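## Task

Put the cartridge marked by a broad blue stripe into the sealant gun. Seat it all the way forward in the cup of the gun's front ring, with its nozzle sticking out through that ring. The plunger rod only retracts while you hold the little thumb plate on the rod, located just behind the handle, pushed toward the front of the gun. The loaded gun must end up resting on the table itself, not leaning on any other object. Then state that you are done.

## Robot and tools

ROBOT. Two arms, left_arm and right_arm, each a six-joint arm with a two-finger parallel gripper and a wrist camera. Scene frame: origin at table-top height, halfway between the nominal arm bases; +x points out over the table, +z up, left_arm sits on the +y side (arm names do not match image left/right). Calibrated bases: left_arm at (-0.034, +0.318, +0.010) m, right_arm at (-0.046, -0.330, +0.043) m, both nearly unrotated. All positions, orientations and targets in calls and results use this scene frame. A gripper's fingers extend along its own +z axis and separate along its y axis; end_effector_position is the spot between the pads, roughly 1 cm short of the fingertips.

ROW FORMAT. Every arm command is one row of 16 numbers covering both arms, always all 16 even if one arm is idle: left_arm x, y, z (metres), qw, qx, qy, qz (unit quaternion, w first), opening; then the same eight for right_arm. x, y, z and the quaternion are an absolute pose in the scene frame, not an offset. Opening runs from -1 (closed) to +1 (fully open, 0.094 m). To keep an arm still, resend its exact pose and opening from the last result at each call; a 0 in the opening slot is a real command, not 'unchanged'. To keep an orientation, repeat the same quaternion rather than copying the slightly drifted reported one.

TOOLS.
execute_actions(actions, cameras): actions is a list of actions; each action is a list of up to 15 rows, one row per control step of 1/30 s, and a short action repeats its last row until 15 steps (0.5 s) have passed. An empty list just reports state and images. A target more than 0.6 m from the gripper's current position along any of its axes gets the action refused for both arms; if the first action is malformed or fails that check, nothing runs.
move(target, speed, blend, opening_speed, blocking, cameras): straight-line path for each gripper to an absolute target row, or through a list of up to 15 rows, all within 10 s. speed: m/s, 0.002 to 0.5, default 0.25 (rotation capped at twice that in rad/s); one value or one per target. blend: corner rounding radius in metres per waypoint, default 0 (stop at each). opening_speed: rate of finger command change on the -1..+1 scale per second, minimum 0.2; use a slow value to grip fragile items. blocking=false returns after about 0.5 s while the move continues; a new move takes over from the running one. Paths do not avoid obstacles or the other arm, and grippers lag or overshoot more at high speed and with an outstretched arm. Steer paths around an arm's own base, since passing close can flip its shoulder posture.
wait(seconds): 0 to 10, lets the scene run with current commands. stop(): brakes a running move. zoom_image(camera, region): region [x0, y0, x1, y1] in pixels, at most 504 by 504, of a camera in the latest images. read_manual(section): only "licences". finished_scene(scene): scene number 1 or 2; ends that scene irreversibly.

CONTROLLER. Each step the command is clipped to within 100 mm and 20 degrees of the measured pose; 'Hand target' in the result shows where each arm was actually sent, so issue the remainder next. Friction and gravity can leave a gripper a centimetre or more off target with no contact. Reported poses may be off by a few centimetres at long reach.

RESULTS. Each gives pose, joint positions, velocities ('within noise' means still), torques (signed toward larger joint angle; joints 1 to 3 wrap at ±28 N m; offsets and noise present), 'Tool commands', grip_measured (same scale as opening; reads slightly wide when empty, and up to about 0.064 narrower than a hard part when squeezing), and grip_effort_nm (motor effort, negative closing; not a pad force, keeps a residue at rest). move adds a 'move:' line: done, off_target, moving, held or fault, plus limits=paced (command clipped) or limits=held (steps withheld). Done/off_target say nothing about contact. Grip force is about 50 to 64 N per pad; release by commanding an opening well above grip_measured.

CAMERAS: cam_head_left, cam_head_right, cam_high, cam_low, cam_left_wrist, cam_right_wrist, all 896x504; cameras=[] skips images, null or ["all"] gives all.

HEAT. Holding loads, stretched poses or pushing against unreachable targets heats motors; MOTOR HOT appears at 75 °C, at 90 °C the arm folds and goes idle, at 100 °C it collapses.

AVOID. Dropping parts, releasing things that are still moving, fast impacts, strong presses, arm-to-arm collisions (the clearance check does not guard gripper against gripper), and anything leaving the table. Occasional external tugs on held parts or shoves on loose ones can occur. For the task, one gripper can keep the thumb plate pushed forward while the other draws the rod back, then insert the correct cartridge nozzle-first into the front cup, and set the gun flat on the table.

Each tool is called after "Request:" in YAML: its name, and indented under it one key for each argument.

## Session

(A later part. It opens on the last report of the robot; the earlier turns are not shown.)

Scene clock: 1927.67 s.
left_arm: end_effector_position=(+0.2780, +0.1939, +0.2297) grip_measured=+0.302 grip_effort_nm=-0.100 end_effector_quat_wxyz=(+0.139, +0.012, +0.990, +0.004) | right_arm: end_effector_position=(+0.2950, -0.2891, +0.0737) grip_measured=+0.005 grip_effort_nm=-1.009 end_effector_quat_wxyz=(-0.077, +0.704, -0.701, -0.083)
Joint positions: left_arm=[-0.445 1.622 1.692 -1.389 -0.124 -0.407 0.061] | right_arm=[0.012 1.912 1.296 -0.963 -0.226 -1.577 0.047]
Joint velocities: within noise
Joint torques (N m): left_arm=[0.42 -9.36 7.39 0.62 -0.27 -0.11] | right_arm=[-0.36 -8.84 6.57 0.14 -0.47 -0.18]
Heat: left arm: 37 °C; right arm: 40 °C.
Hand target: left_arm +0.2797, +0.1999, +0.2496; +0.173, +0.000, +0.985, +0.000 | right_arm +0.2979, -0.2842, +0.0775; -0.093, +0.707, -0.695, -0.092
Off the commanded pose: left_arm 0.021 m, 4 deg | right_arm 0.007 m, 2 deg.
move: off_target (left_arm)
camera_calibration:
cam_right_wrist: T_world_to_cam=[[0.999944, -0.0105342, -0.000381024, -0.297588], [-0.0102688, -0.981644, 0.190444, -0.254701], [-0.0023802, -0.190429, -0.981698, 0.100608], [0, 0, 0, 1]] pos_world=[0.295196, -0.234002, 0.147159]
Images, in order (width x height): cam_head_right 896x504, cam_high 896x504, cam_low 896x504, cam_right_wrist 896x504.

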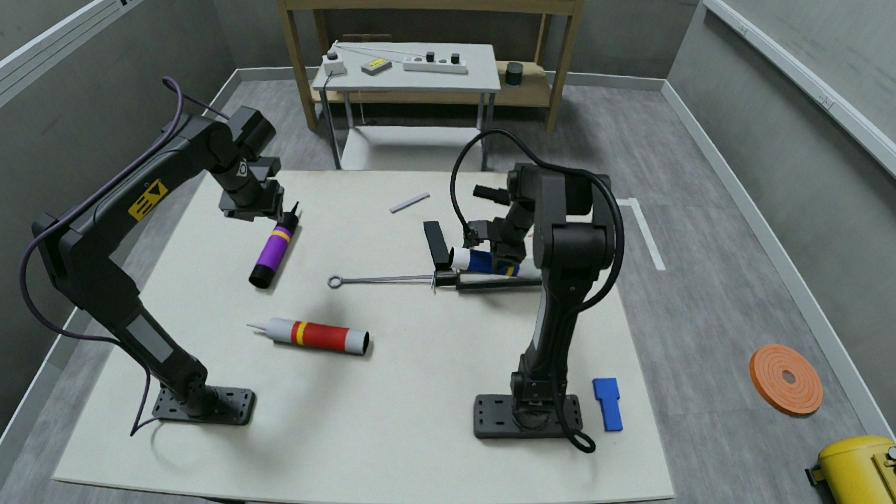

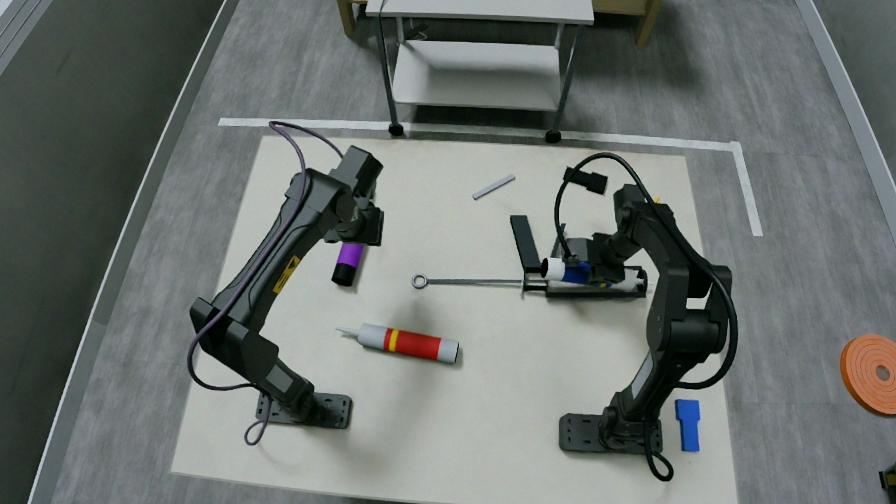

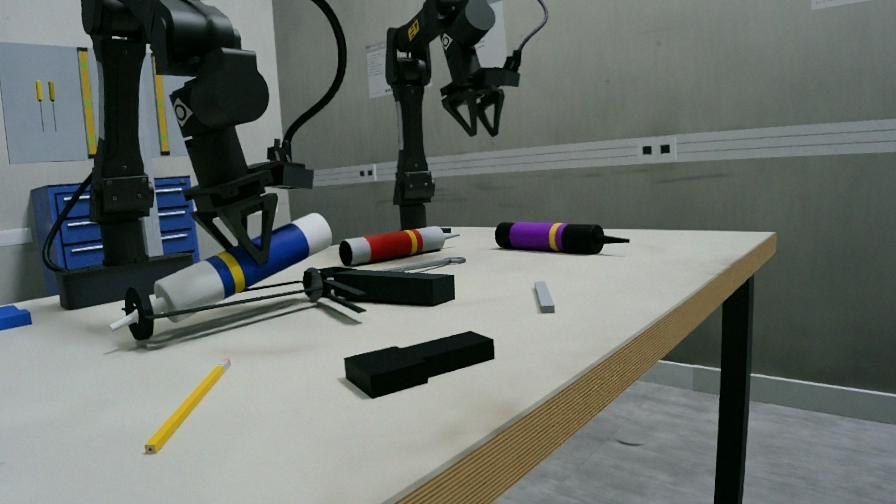

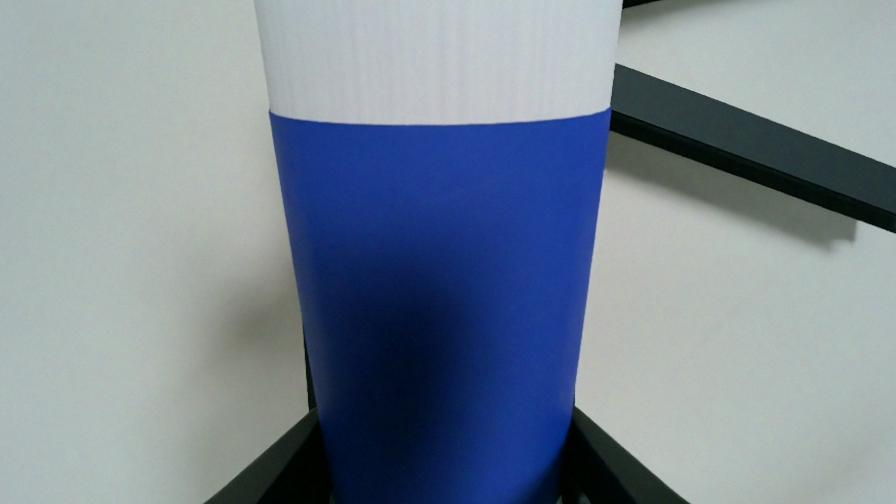

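Request:
move:
  target:
    - [0.28, 0.20, 0.25, 0.1736, 0, 0.9848, 0, 0.3, 0.2995, -0.307, 0.070, 0.0931, -0.707, 0.695, 0.0916, 0.0]
  speed: 0.03
  cameras: ["cam_high","cam_low","cam_right_wrist"]

Request:
zoom_image:
  camera: "cam_high"
  region: [600, 250, 680, 310]

Request:
zoom_image:
  camera: "cam_low"
  region: [100, 260, 220, 350]

Request:
zoom_image:
  camera: "cam_high"
  region: [510, 240, 590, 310]

Request:
zoom_image:
  camera: "cam_low"
  region: [200, 180, 380, 340]

Scene clock: 1984.23 s.
left_arm: end_effector_position=(+0.2780, +0.1939, +0.2297) grip_measured=+0.302 grip_effort_nm=-0.105 end_effector_quat_wxyz=(+0.139, +0.012, +0.990, +0.004) | right_arm: end_effector_position=(+0.2950, -0.3120, +0.0668) grip_measured=+0.005 grip_effort_nm=-1.009 end_effector_quat_wxyz=(-0.075, +0.704, -0.701, -0.085)
Joint positions: left_arm=[-0.445 1.622 1.692 -1.389 -0.124 -0.407 0.061] | right_arm=[-0.056 1.934 1.296 -0.963 -0.226 -1.646 0.047]
Joint velocities: within noise
Joint torques (N m): left_arm=[0.46 -9.14 7.3 0.59 -0.29 -0.09] | right_arm=[-0.49 -8.87 6.49 0.16 -0.46 -0.17]
Heat: left arm: 37 °C; right arm: 39 °C.
Hand target: left_arm +0.2797, +0.1999, +0.2496; +0.173, +0.000, +0.985, +0.000 | right_arm +0.2995, -0.3080, +0.0701; -0.093, +0.706, -0.696, -0.091
Off the commanded pose: left_arm 0.021 m, 4 deg | right_arm 0.007 m, 2 deg.
move: off_target (left_arm)
camera_calibration:
cam_right_wrist: T_world_to_cam=[[0.999922, -0.0107621, -0.00635249, -0.297493], [-0.0093678, -0.981933, 0.188998, -0.276166], [-0.00827174, -0.188924, -0.981957, 0.0917262], [0, 0, 0, 1]] pos_world=[0.295641, -0.257049, 0.140376]
Images, in order (width x height): cam_high 896x504, cam_low 896x504, cam_right_wrist 896x504.

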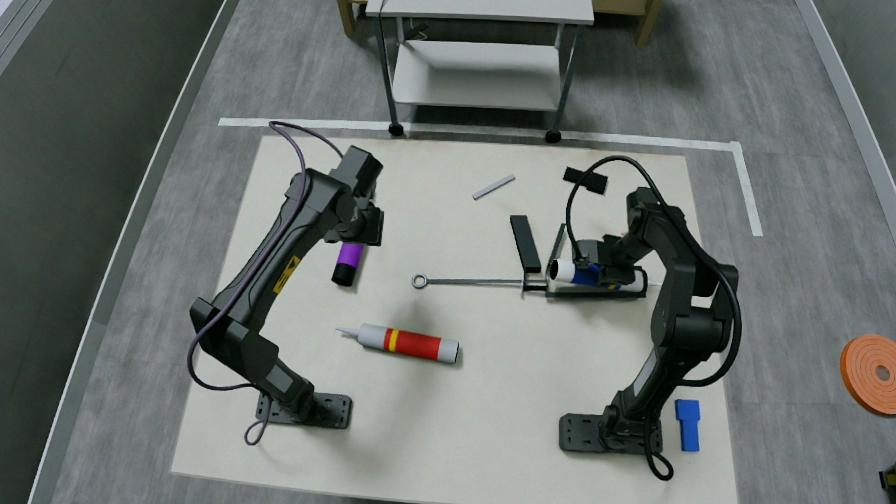

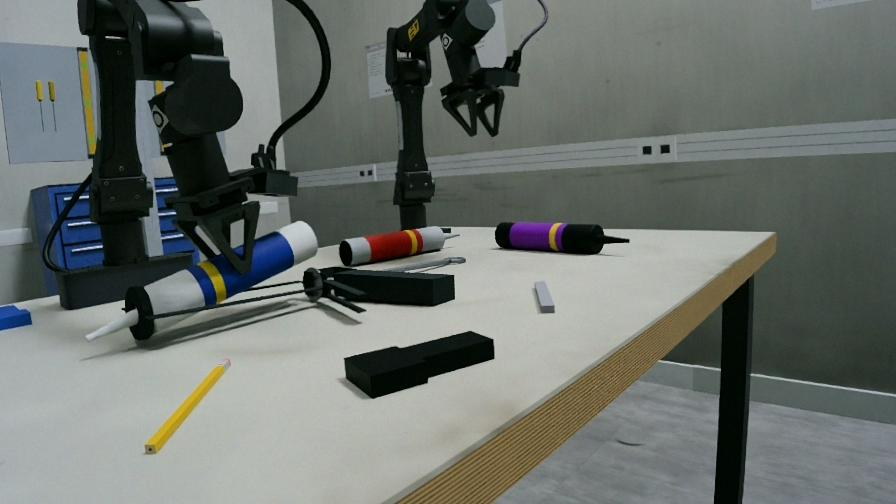

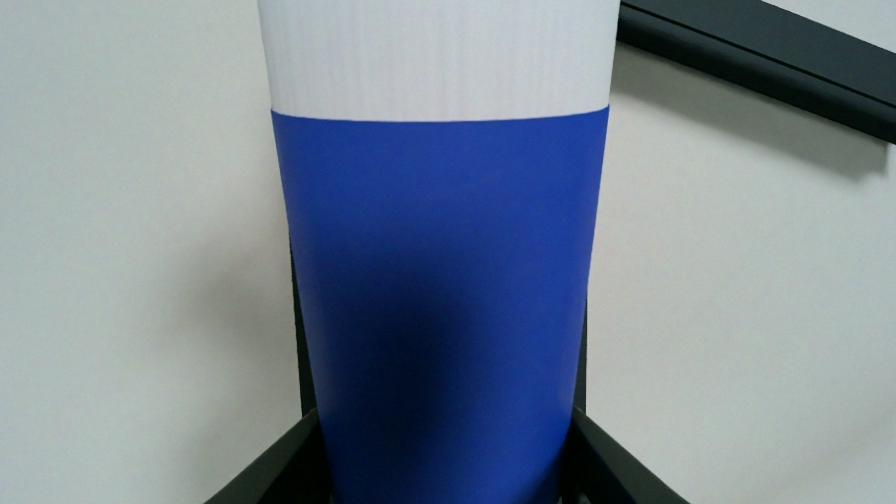

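Scaled by 6.300 from the camera's 896x504 image, which has a finer 1280x720 frame.

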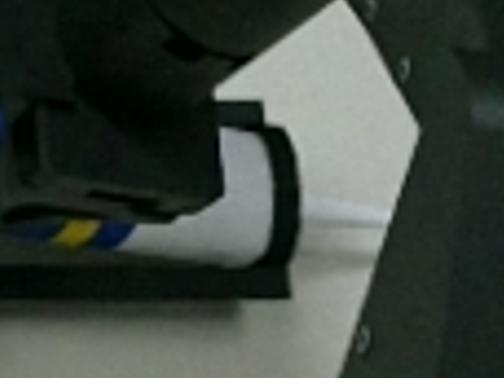

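Scaled by 4.200 from the camera's 896x504 image, which has a finer 1280x720 frame.

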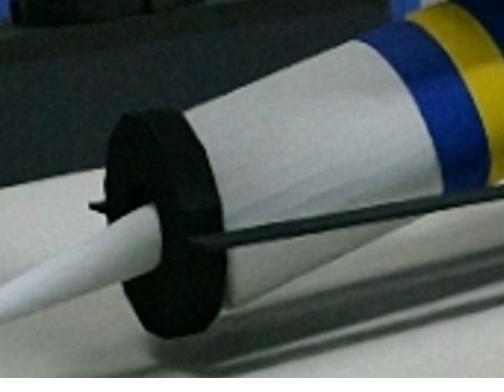

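Scaled by 6.300 from the camera's 896x504 image, which has a finer 1280x720 frame.

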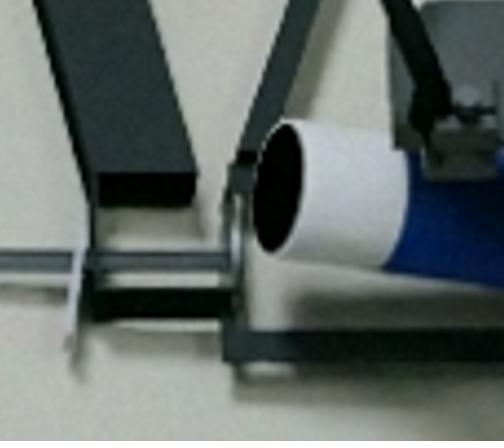

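Scaled by 2.800 from the camera's 896x504 image, which has a finer 1280x720 frame.

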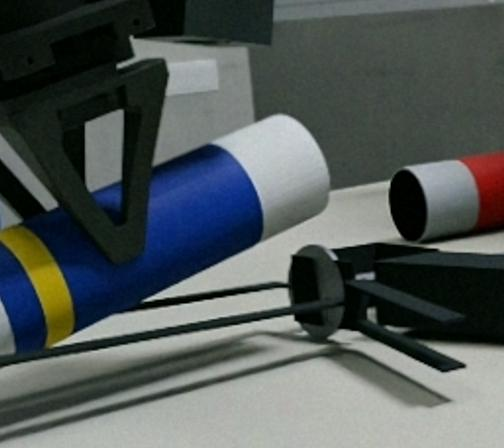

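Request:
move:
  target:
    - [0.28, 0.20, 0.25, 0.1736, 0, 0.9848, 0, 0.3, 0.301, -0.3025, 0.066, 0.0923, -0.7010, 0.7010, 0.0923, 0.0]
    - [0.28, 0.20, 0.25, 0.1736, 0, 0.9848, 0, 0.3, 0.301, -0.3096, 0.0652, 0.0923, -0.7010, 0.7010, 0.0923, 0.0]
  speed: 0.03
  cameras: ["cam_high","cam_low","cam_right_wrist"]

Request:
zoom_image:
  camera: "cam_high"
  region: [600, 250, 680, 310]

Request:
zoom_image:
  camera: "cam_low"
  region: [100, 260, 220, 350]

Request:
zoom_image:
  camera: "cam_high"
  region: [510, 240, 590, 310]

Request:
zoom_image:
  camera: "cam_low"
  region: [200, 180, 380, 340]

Scene clock: 2046.03 s.
left_arm: end_effector_position=(+0.2780, +0.1939, +0.2297) grip_measured=+0.302 grip_effort_nm=-0.085 end_effector_quat_wxyz=(+0.139, +0.012, +0.990, +0.004) | right_arm: end_effector_position=(+0.2960, -0.3121, +0.0629) grip_measured=+0.005 grip_effort_nm=-1.009 end_effector_quat_wxyz=(-0.074, +0.703, -0.702, -0.086)
Joint positions: left_arm=[-0.445 1.622 1.692 -1.389 -0.124 -0.407 0.061] | right_arm=[-0.056 1.946 1.296 -0.954 -0.226 -1.646 0.047]
Joint velocities: within noise
Joint torques (N m): left_arm=[0.55 -9.42 7.24 0.56 -0.27 -0.12] | right_arm=[-0.81 -8.87 6.32 0.19 -0.45 -0.08]
Heat: left arm: 37 °C; right arm: 41 °C.
Hand target: left_arm +0.2797, +0.1999, +0.2496; +0.173, +0.000, +0.985, +0.000 | right_arm +0.3010, -0.3097, +0.0654; -0.092, +0.701, -0.701, -0.092
Off the commanded pose: left_arm 0.021 m, 4 deg | right_arm 0.006 m, 2 deg.
move: off_target (left_arm)
camera_calibration:
cam_right_wrist: T_world_to_cam=[[0.999898, -0.0107605, -0.00941519, -0.298373], [-0.00878961, -0.981973, 0.188819, -0.275645], [-0.0112772, -0.188717, -0.981967, 0.0887575], [0, 0, 0, 1]] pos_world=[0.29692, -0.257137, 0.136395]
Images, in order (width x height): cam_high 896x504, cam_low 896x504, cam_right_wrist 896x504.

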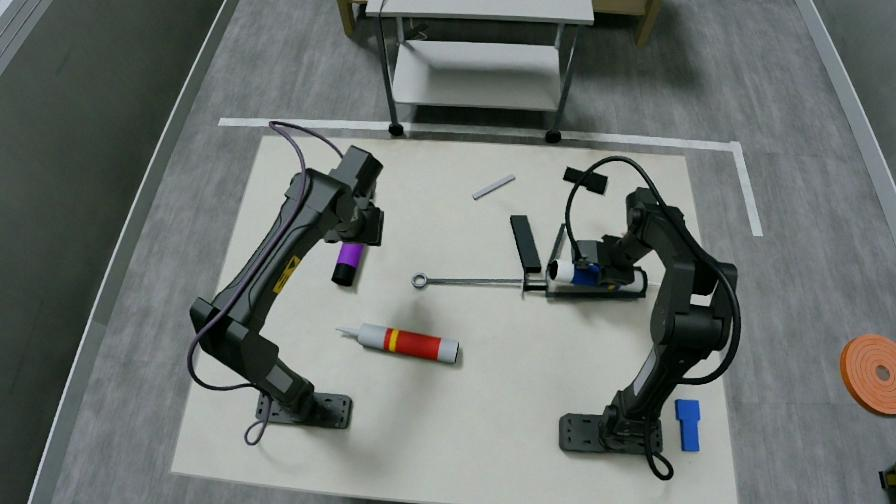

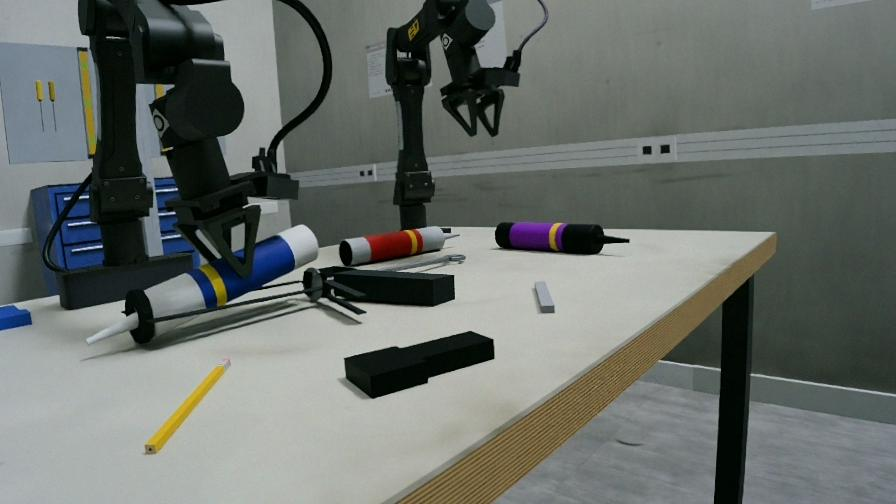

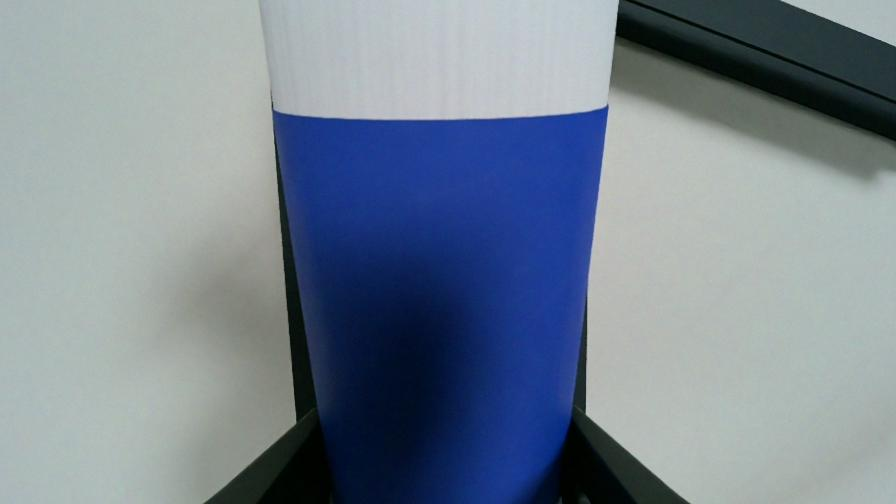

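Scaled by 6.300 from the camera's 896x504 image, which has a finer 1280x720 frame.

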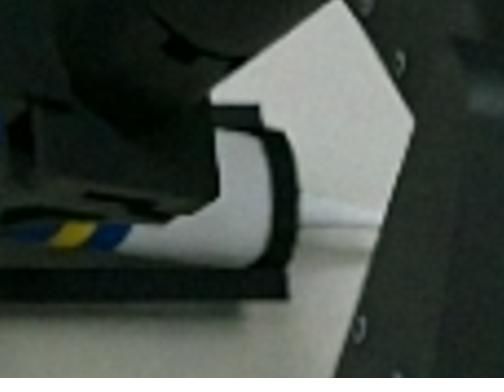

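Scaled by 4.200 from the camera's 896x504 image, which has a finer 1280x720 frame.

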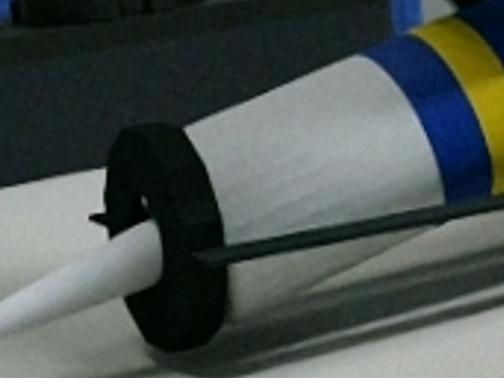

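Scaled by 6.300 from the camera's 896x504 image, which has a finer 1280x720 frame.

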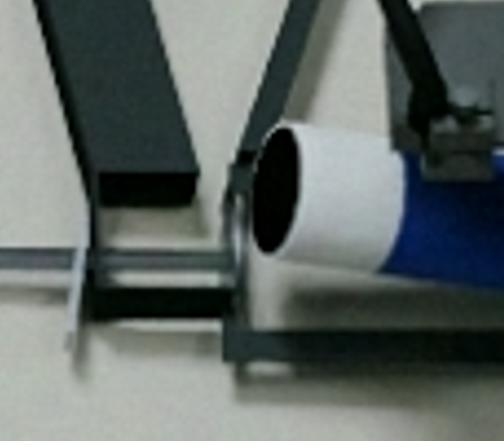

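Scaled by 2.800 from the camera's 896x504 image, which has a finer 1280x720 frame.

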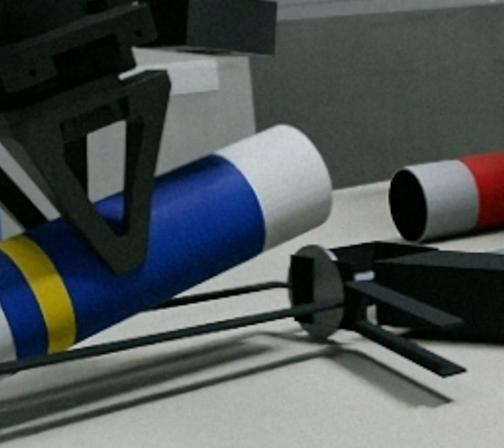

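Request:
move:
  target:
    - [0.28, 0.20, 0.25, 0.1736, 0, 0.9848, 0, 0.3, 0.301, -0.3035, 0.068, 0.0892, -0.7015, 0.7015, 0.0892, 0.0]
    - [0.28, 0.20, 0.25, 0.1736, 0, 0.9848, 0, 0.3, 0.301, -0.3125, 0.0675, 0.0892, -0.7015, 0.7015, 0.0892, 0.0]
  speed: 0.03
  cameras: ["cam_high","cam_low","cam_right_wrist"]

Request:
zoom_image:
  camera: "cam_low"
  region: [100, 260, 220, 350]

Request:
zoom_image:
  camera: "cam_high"
  region: [600, 250, 680, 310]

Request:
zoom_image:
  camera: "cam_high"
  region: [510, 240, 590, 310]

Scene clock: 2097.33 s.
left_arm: end_effector_position=(+0.2780, +0.1939, +0.2297) grip_measured=+0.302 grip_effort_nm=-0.095 end_effector_quat_wxyz=(+0.139, +0.012, +0.990, +0.004) | right_arm: end_effector_position=(+0.2960, -0.3121, +0.0629) grip_measured=+0.005 grip_effort_nm=-1.004 end_effector_quat_wxyz=(-0.074, +0.703, -0.702, -0.086)
Joint positions: left_arm=[-0.445 1.622 1.692 -1.389 -0.124 -0.407 0.061] | right_arm=[-0.056 1.946 1.296 -0.954 -0.226 -1.646 0.047]
Joint velocities: within noise
Joint torques (N m): left_arm=[0.49 -9.22 7.28 0.61 -0.24 -0.1] | right_arm=[-0.7 -9.1 6.91 0.09 -0.36 -0.12]
Heat: left arm: 37 °C; right arm: 38 °C.
Hand target: left_arm +0.2797, +0.1999, +0.2496; +0.173, +0.000, +0.985, +0.000 | right_arm +0.3009, -0.3107, +0.0675; -0.089, +0.703, -0.700, -0.089
Off the commanded pose: left_arm 0.021 m, 4 deg | right_arm 0.007 m, 2 deg.
move: off_target (left_arm)
camera_calibration:
cam_right_wrist: T_world_to_cam=[[0.999898, -0.0107605, -0.00941519, -0.298373], [-0.00878961, -0.981973, 0.188819, -0.275645], [-0.0112772, -0.188717, -0.981967, 0.0887575], [0, 0, 0, 1]] pos_world=[0.29692, -0.257137, 0.136395]
Images, in order (width x height): cam_high 896x504, cam_low 896x504, cam_right_wrist 896x504.

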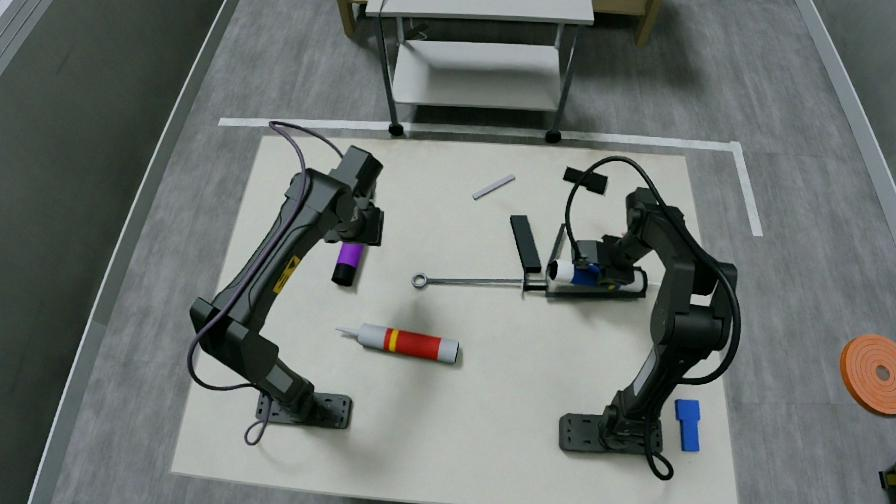

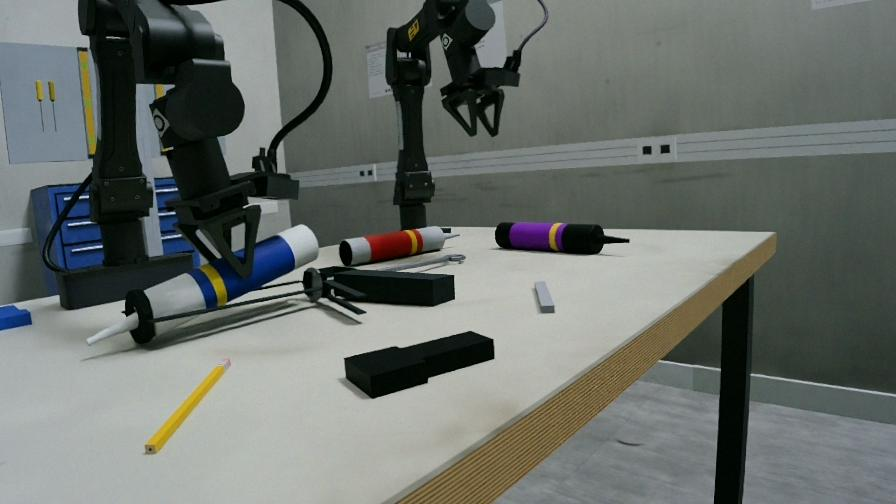

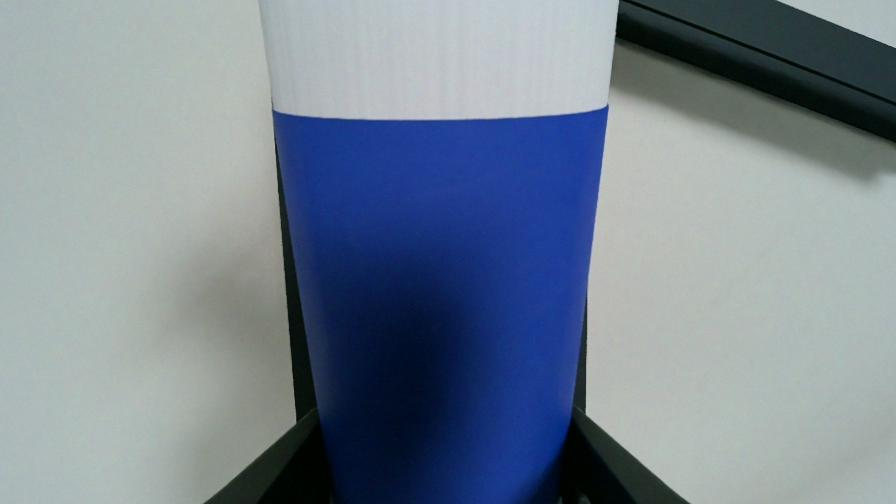

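Scaled by 4.200 from the camera's 896x504 image, which has a finer 1280x720 frame.

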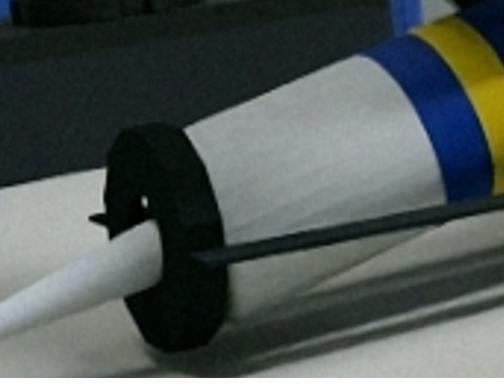

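Scaled by 6.300 from the camera's 896x504 image, which has a finer 1280x720 frame.

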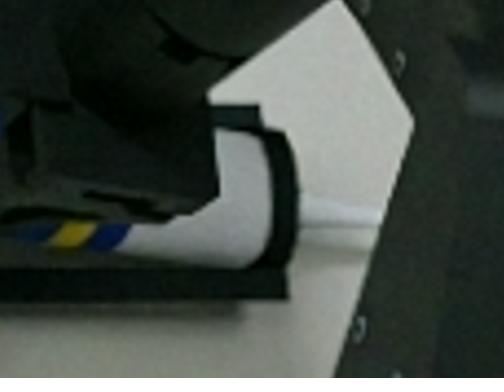

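Scaled by 6.300 from the camera's 896x504 image, which has a finer 1280x720 frame.

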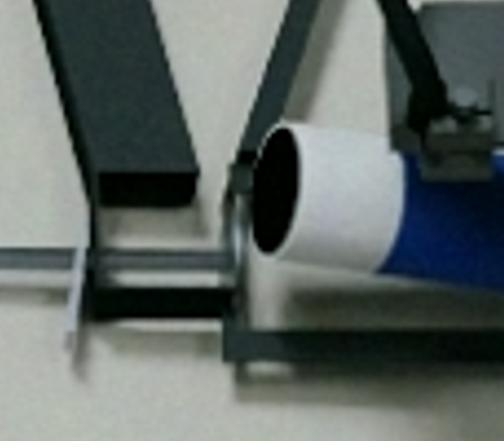

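Request:
execute_actions:
  actions: []

Scene clock: 2140.33 s.
left_arm: end_effector_position=(+0.2780, +0.1939, +0.2297) grip_measured=+0.302 grip_effort_nm=-0.095 end_effector_quat_wxyz=(+0.139, +0.012, +0.990, +0.004) | right_arm: end_effector_position=(+0.2960, -0.3121, +0.0629) grip_measured=+0.005 grip_effort_nm=-1.009 end_effector_quat_wxyz=(-0.074, +0.703, -0.702, -0.086)
Joint positions: left_arm=[-0.445 1.622 1.692 -1.389 -0.124 -0.407 0.061] | right_arm=[-0.056 1.946 1.296 -0.954 -0.226 -1.646 0.047]
Joint velocities: within noise
Joint torques (N m): left_arm=[0.53 -9.32 7.31 0.62 -0.27 -0.12] | right_arm=[-0.7 -9.11 6.91 0.09 -0.37 -0.11]
Heat: left arm: 37 °C; right arm: 38 °C.
Hand target: left_arm +0.2797, +0.1999, +0.2496; +0.173, +0.000, +0.985, +0.000 | right_arm +0.3009, -0.3107, +0.0675; -0.089, +0.703, -0.700, -0.089
Tool commands: left_gripper/opening=+0.3 right_gripper/opening=+0.0
Off the commanded pose: left_arm 0.021 m, 4 deg | right_arm 0.007 m, 2 deg.
camera_calibration:
cam_left_wrist: T_world_to_cam=[[-0.0117407, -0.999804, -0.0159496, 0.199562], [-0.978479, 0.0082011, 0.206185, 0.258034], [-0.206013, 0.0180271, -0.978383, 0.367053], [0, 0, 0, 1]] pos_world=[0.330442, 0.19079, 0.309098]
cam_right_wrist: T_world_to_cam=[[0.999898, -0.0107605, -0.00941519, -0.298373], [-0.00878961, -0.981973, 0.188819, -0.275645], [-0.0112772, -0.188717, -0.981967, 0.0887575], [0, 0, 0, 1]] pos_world=[0.29692, -0.257137, 0.136395]

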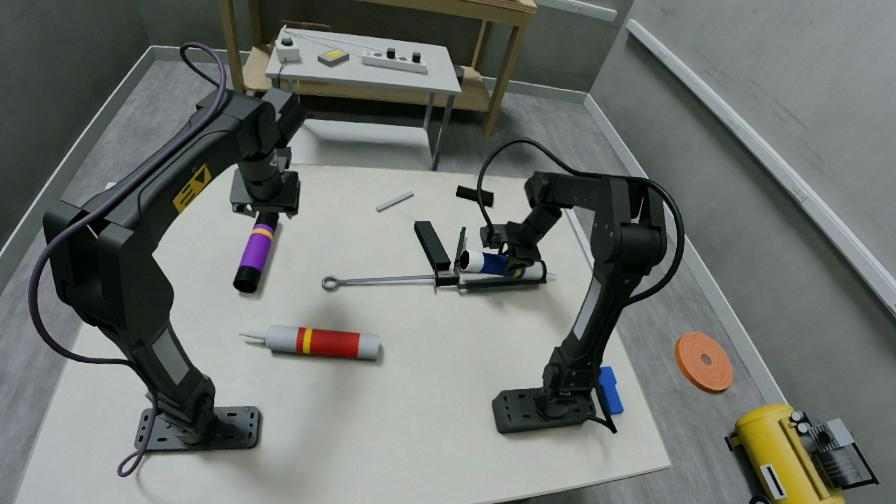

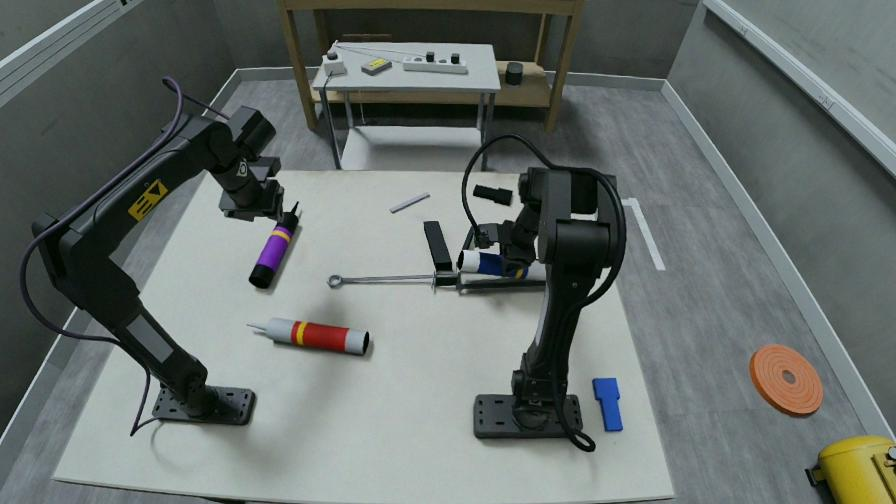

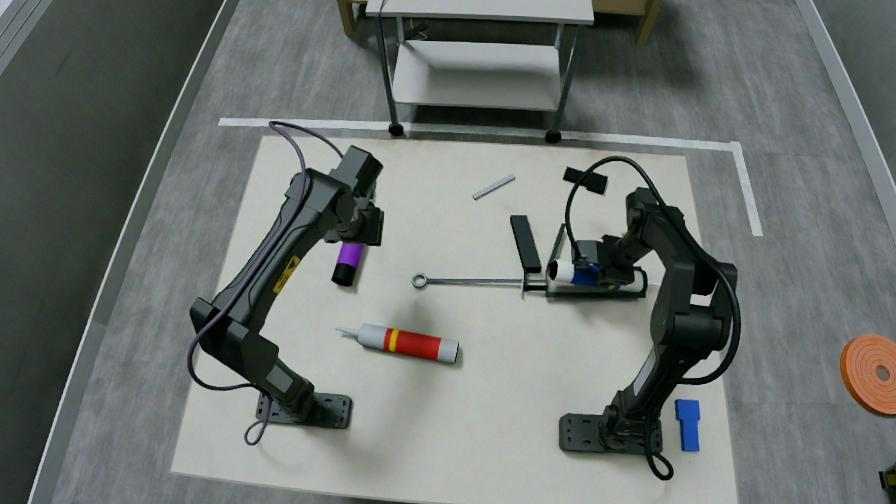

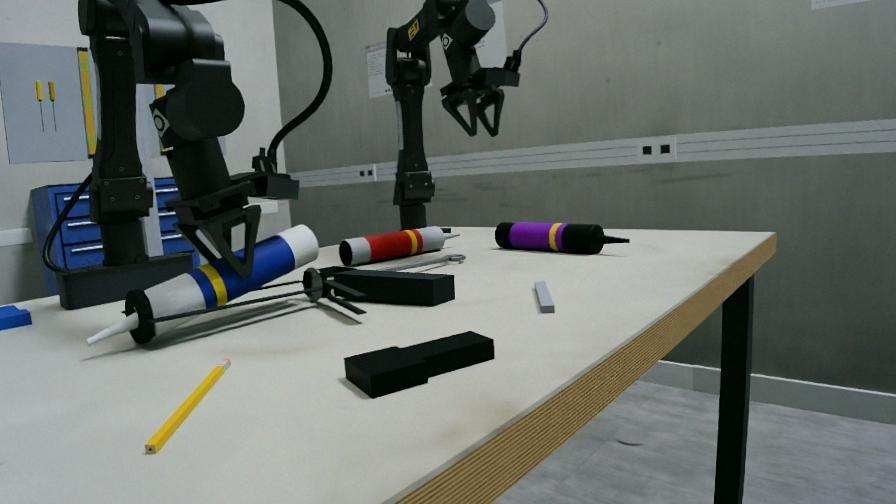

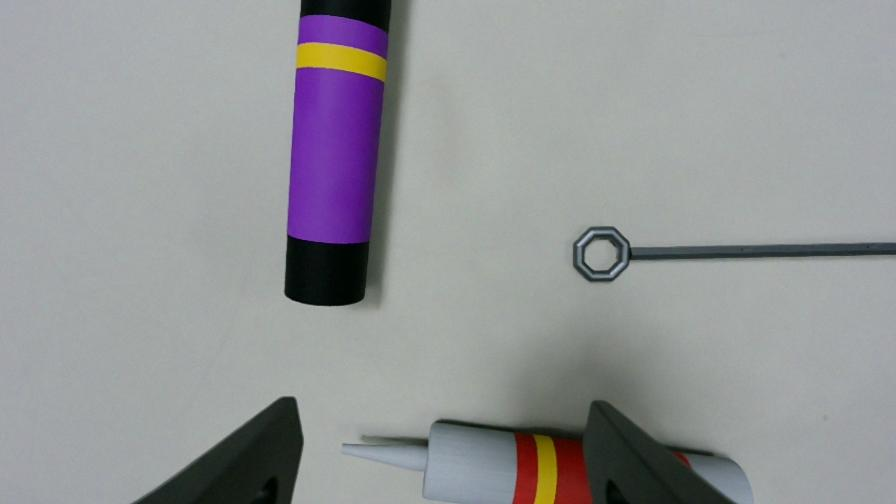

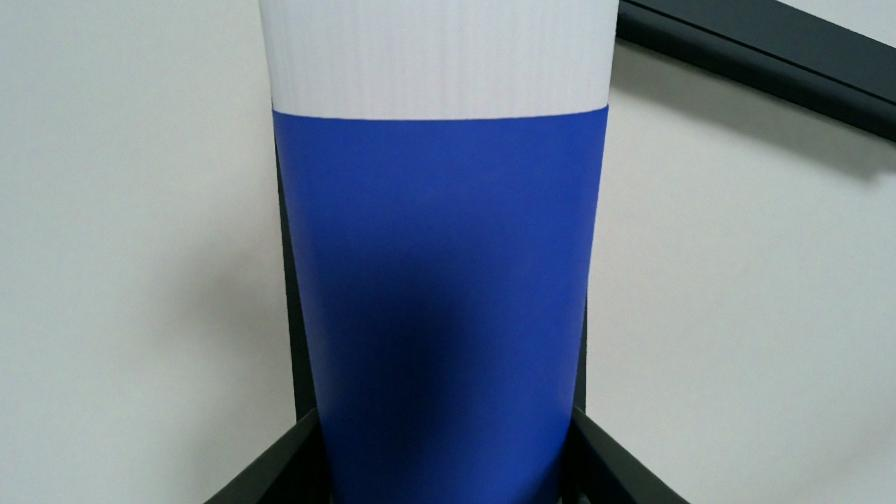

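Request:
move:
  target:
    - [0.28,0.20,0.25,0.1736,0,0.9848,0,0.3,0.301,-0.300,0.078,0.0892,-0.7015,0.7015,0.0892,0.0]
    - [0.28,0.20,0.25,0.1736,0,0.9848,0,0.3,0.301,-0.3185,0.070,0.0892,-0.7015,0.7015,0.0892,0.0]
  speed: 0.04
  cameras: ["cam_high","cam_low"]

Request:
zoom_image:
  camera: "cam_low"
  region: [80, 200, 400, 380]

Request:
zoom_image:
  camera: "cam_high"
  region: [530, 230, 690, 320]

Scene clock: 2172.47 s.
left_arm: end_effector_position=(+0.2780, +0.1939, +0.2297) grip_measured=+0.302 grip_effort_nm=-0.095 end_effector_quat_wxyz=(+0.139, +0.012, +0.990, +0.004) | right_arm: end_effector_position=(+0.2956, -0.3162, +0.0631) grip_measured=+0.005 grip_effort_nm=-1.009 end_effector_quat_wxyz=(-0.077, +0.703, -0.702, -0.088)
Joint positions: left_arm=[-0.445 1.622 1.692 -1.389 -0.124 -0.407 0.061] | right_arm=[-0.071 1.946 1.296 -0.957 -0.232 -1.66 0.047]
Joint velocities: within noise
Joint torques (N m): left_arm=[0.5 -9.47 7.39 0.62 -0.28 -0.12] | right_arm=[-0.85 -9.18 7.72 -0.05 -0.34 -0.16]
Heat: left arm: 38 °C; right arm: 38 °C.
Hand target: left_arm +0.2797, +0.1999, +0.2496; +0.173, +0.000, +0.985, +0.000 | right_arm +0.3009, -0.3167, +0.0699; -0.089, +0.704, -0.699, -0.089
Off the commanded pose: left_arm 0.021 m, 4 deg | right_arm 0.009 m, 1 deg.
move: off_target (left_arm)
Images, in order (width x height): cam_high 896x504, cam_low 896x504.

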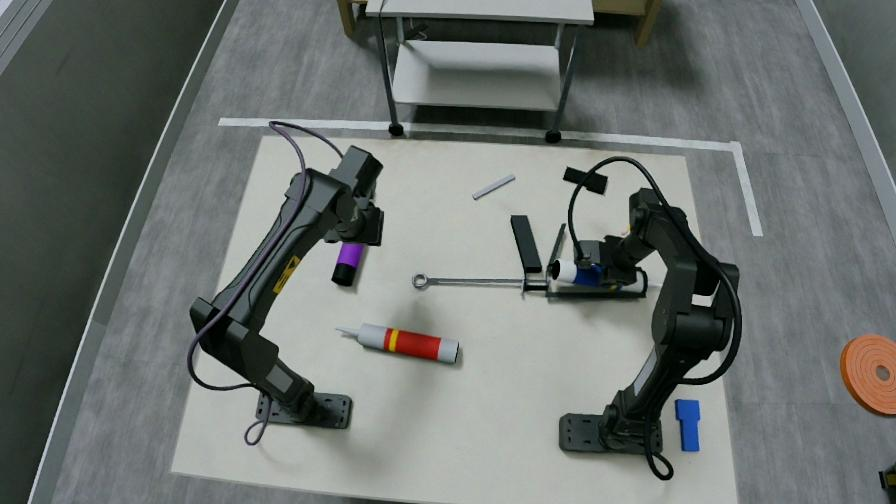

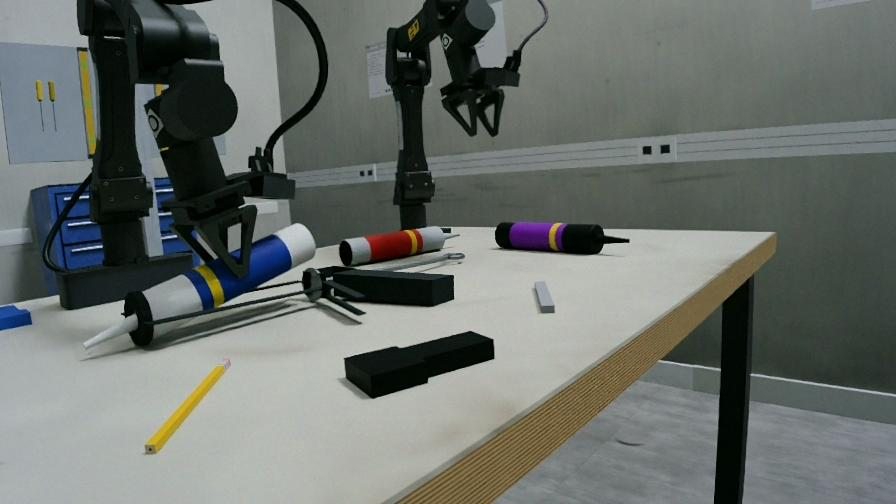

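Scaled by 1.575 from the camera's 896x504 image, which has a finer 1280x720 frame.

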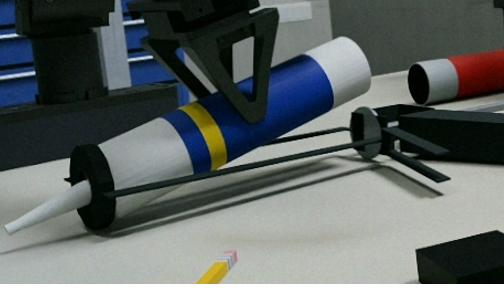

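Scaled by 3.150 from the camera's 896x504 image, which has a finer 1280x720 frame.

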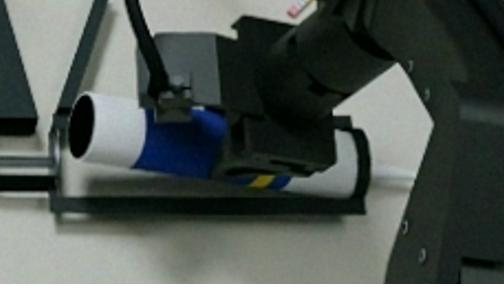

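Request:
zoom_image:
  camera: "cam_low"
  region: [80, 260, 220, 350]

Request:
zoom_image:
  camera: "cam_high"
  region: [610, 260, 670, 310]

Scaled by 3.600 from the camera's 896x504 image, which has a finer 1280x720 frame.

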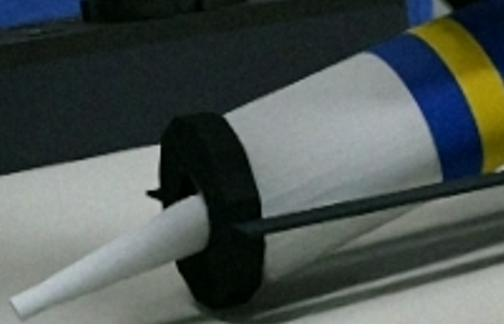

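Scaled by 8.400 from the camera's 896x504 image, which has a finer 1280x720 frame.

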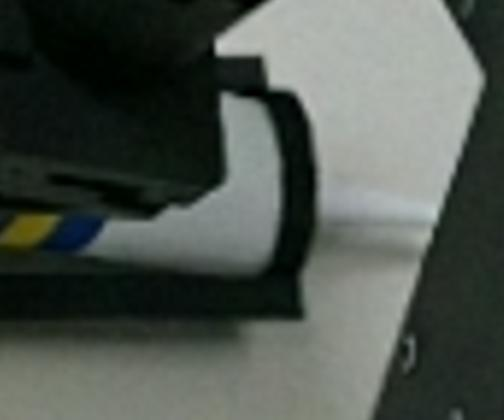

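Request:
move:
  target: [0.28,0.20,0.25,0.1736,0,0.9848,0,0.3,0.301,-0.3165,0.0545,0.0493,-0.7054,0.7054,0.0493,0.0]
  speed: 0.03
  cameras: ["cam_high","cam_low"]

Request:
zoom_image:
  camera: "cam_low"
  region: [80, 200, 400, 380]

Request:
zoom_image:
  camera: "cam_high"
  region: [530, 230, 690, 320]

Request:
zoom_image:
  camera: "cam_low"
  region: [80, 260, 220, 350]

Scene clock: 2204.43 s.
left_arm: end_effector_position=(+0.2780, +0.1939, +0.2297) grip_measured=+0.302 grip_effort_nm=-0.085 end_effector_quat_wxyz=(+0.139, +0.012, +0.990, +0.004) | right_arm: end_effector_position=(+0.2993, -0.3168, +0.0553) grip_measured=+0.005 grip_effort_nm=-1.004 end_effector_quat_wxyz=(-0.049, +0.708, -0.703, -0.054)
Joint positions: left_arm=[-0.445 1.622 1.692 -1.389 -0.124 -0.407 0.061] | right_arm=[-0.028 1.952 1.284 -0.916 -0.146 -1.62 0.047]
Joint velocities: within noise
Joint torques (N m): left_arm=[0.5 -9.43 7.25 0.61 -0.29 -0.11] | right_arm=[0.36 -9.06 5.34 0.29 -0.02 0.13]
Heat: left arm: 38 °C; right arm: 38 °C.
Hand target: left_arm +0.2797, +0.1999, +0.2496; +0.173, +0.000, +0.985, +0.000 | right_arm +0.3009, -0.3168, +0.0540; -0.049, +0.704, -0.706, -0.049
Off the commanded pose: left_arm 0.021 m, 4 deg | right_arm 0.002 m, 1 deg.
move: off_target (left_arm)
Images, in order (width x height): cam_high 896x504, cam_low 896x504.

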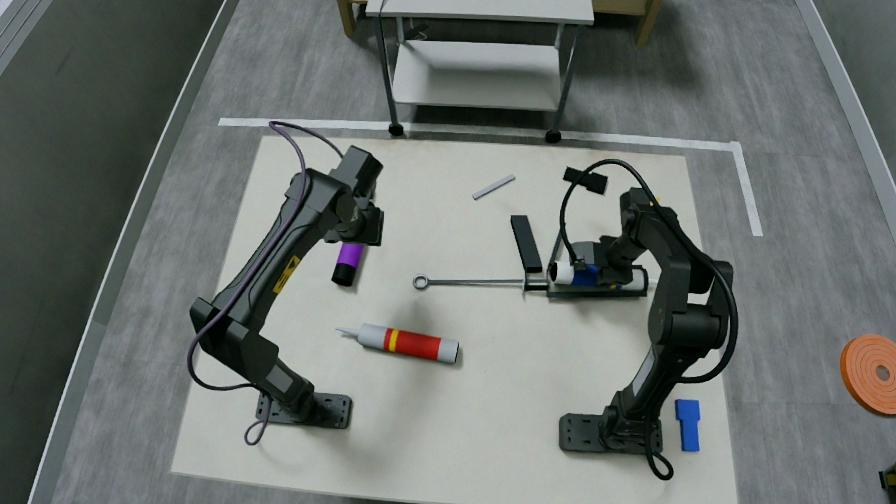

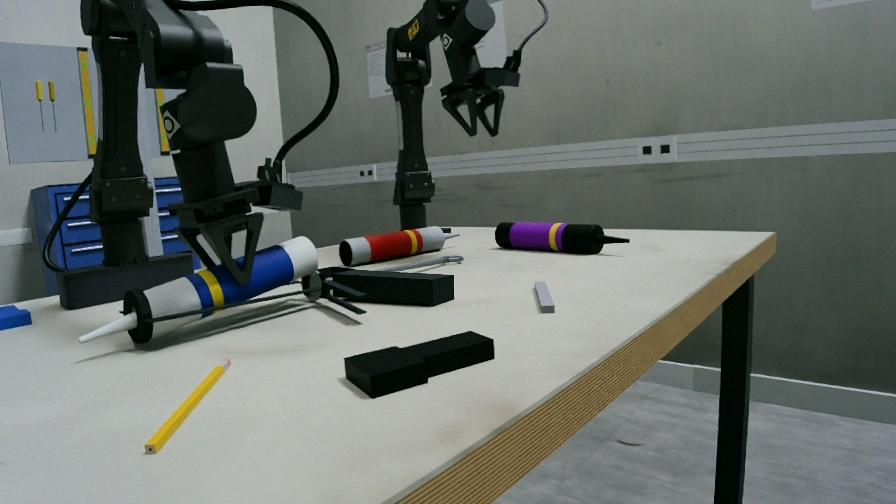

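Scaled by 1.575 from the camera's 896x504 image, which has a finer 1280x720 frame.

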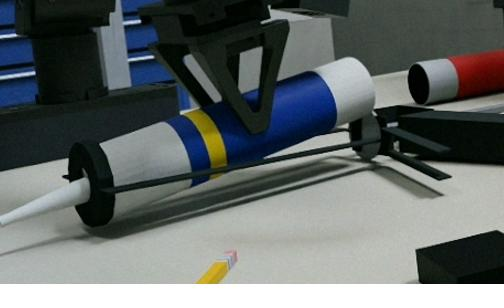

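Scaled by 3.150 from the camera's 896x504 image, which has a finer 1280x720 frame.

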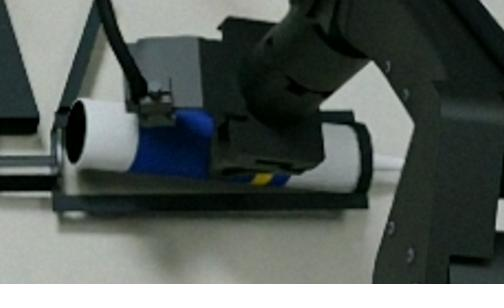

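Scaled by 3.600 from the camera's 896x504 image, which has a finer 1280x720 frame.

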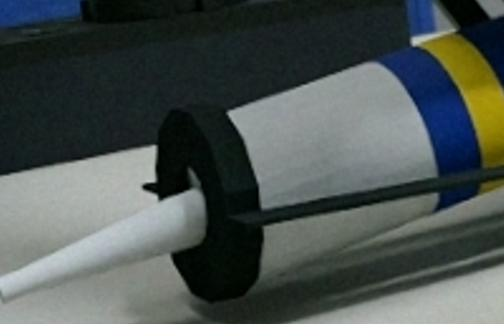

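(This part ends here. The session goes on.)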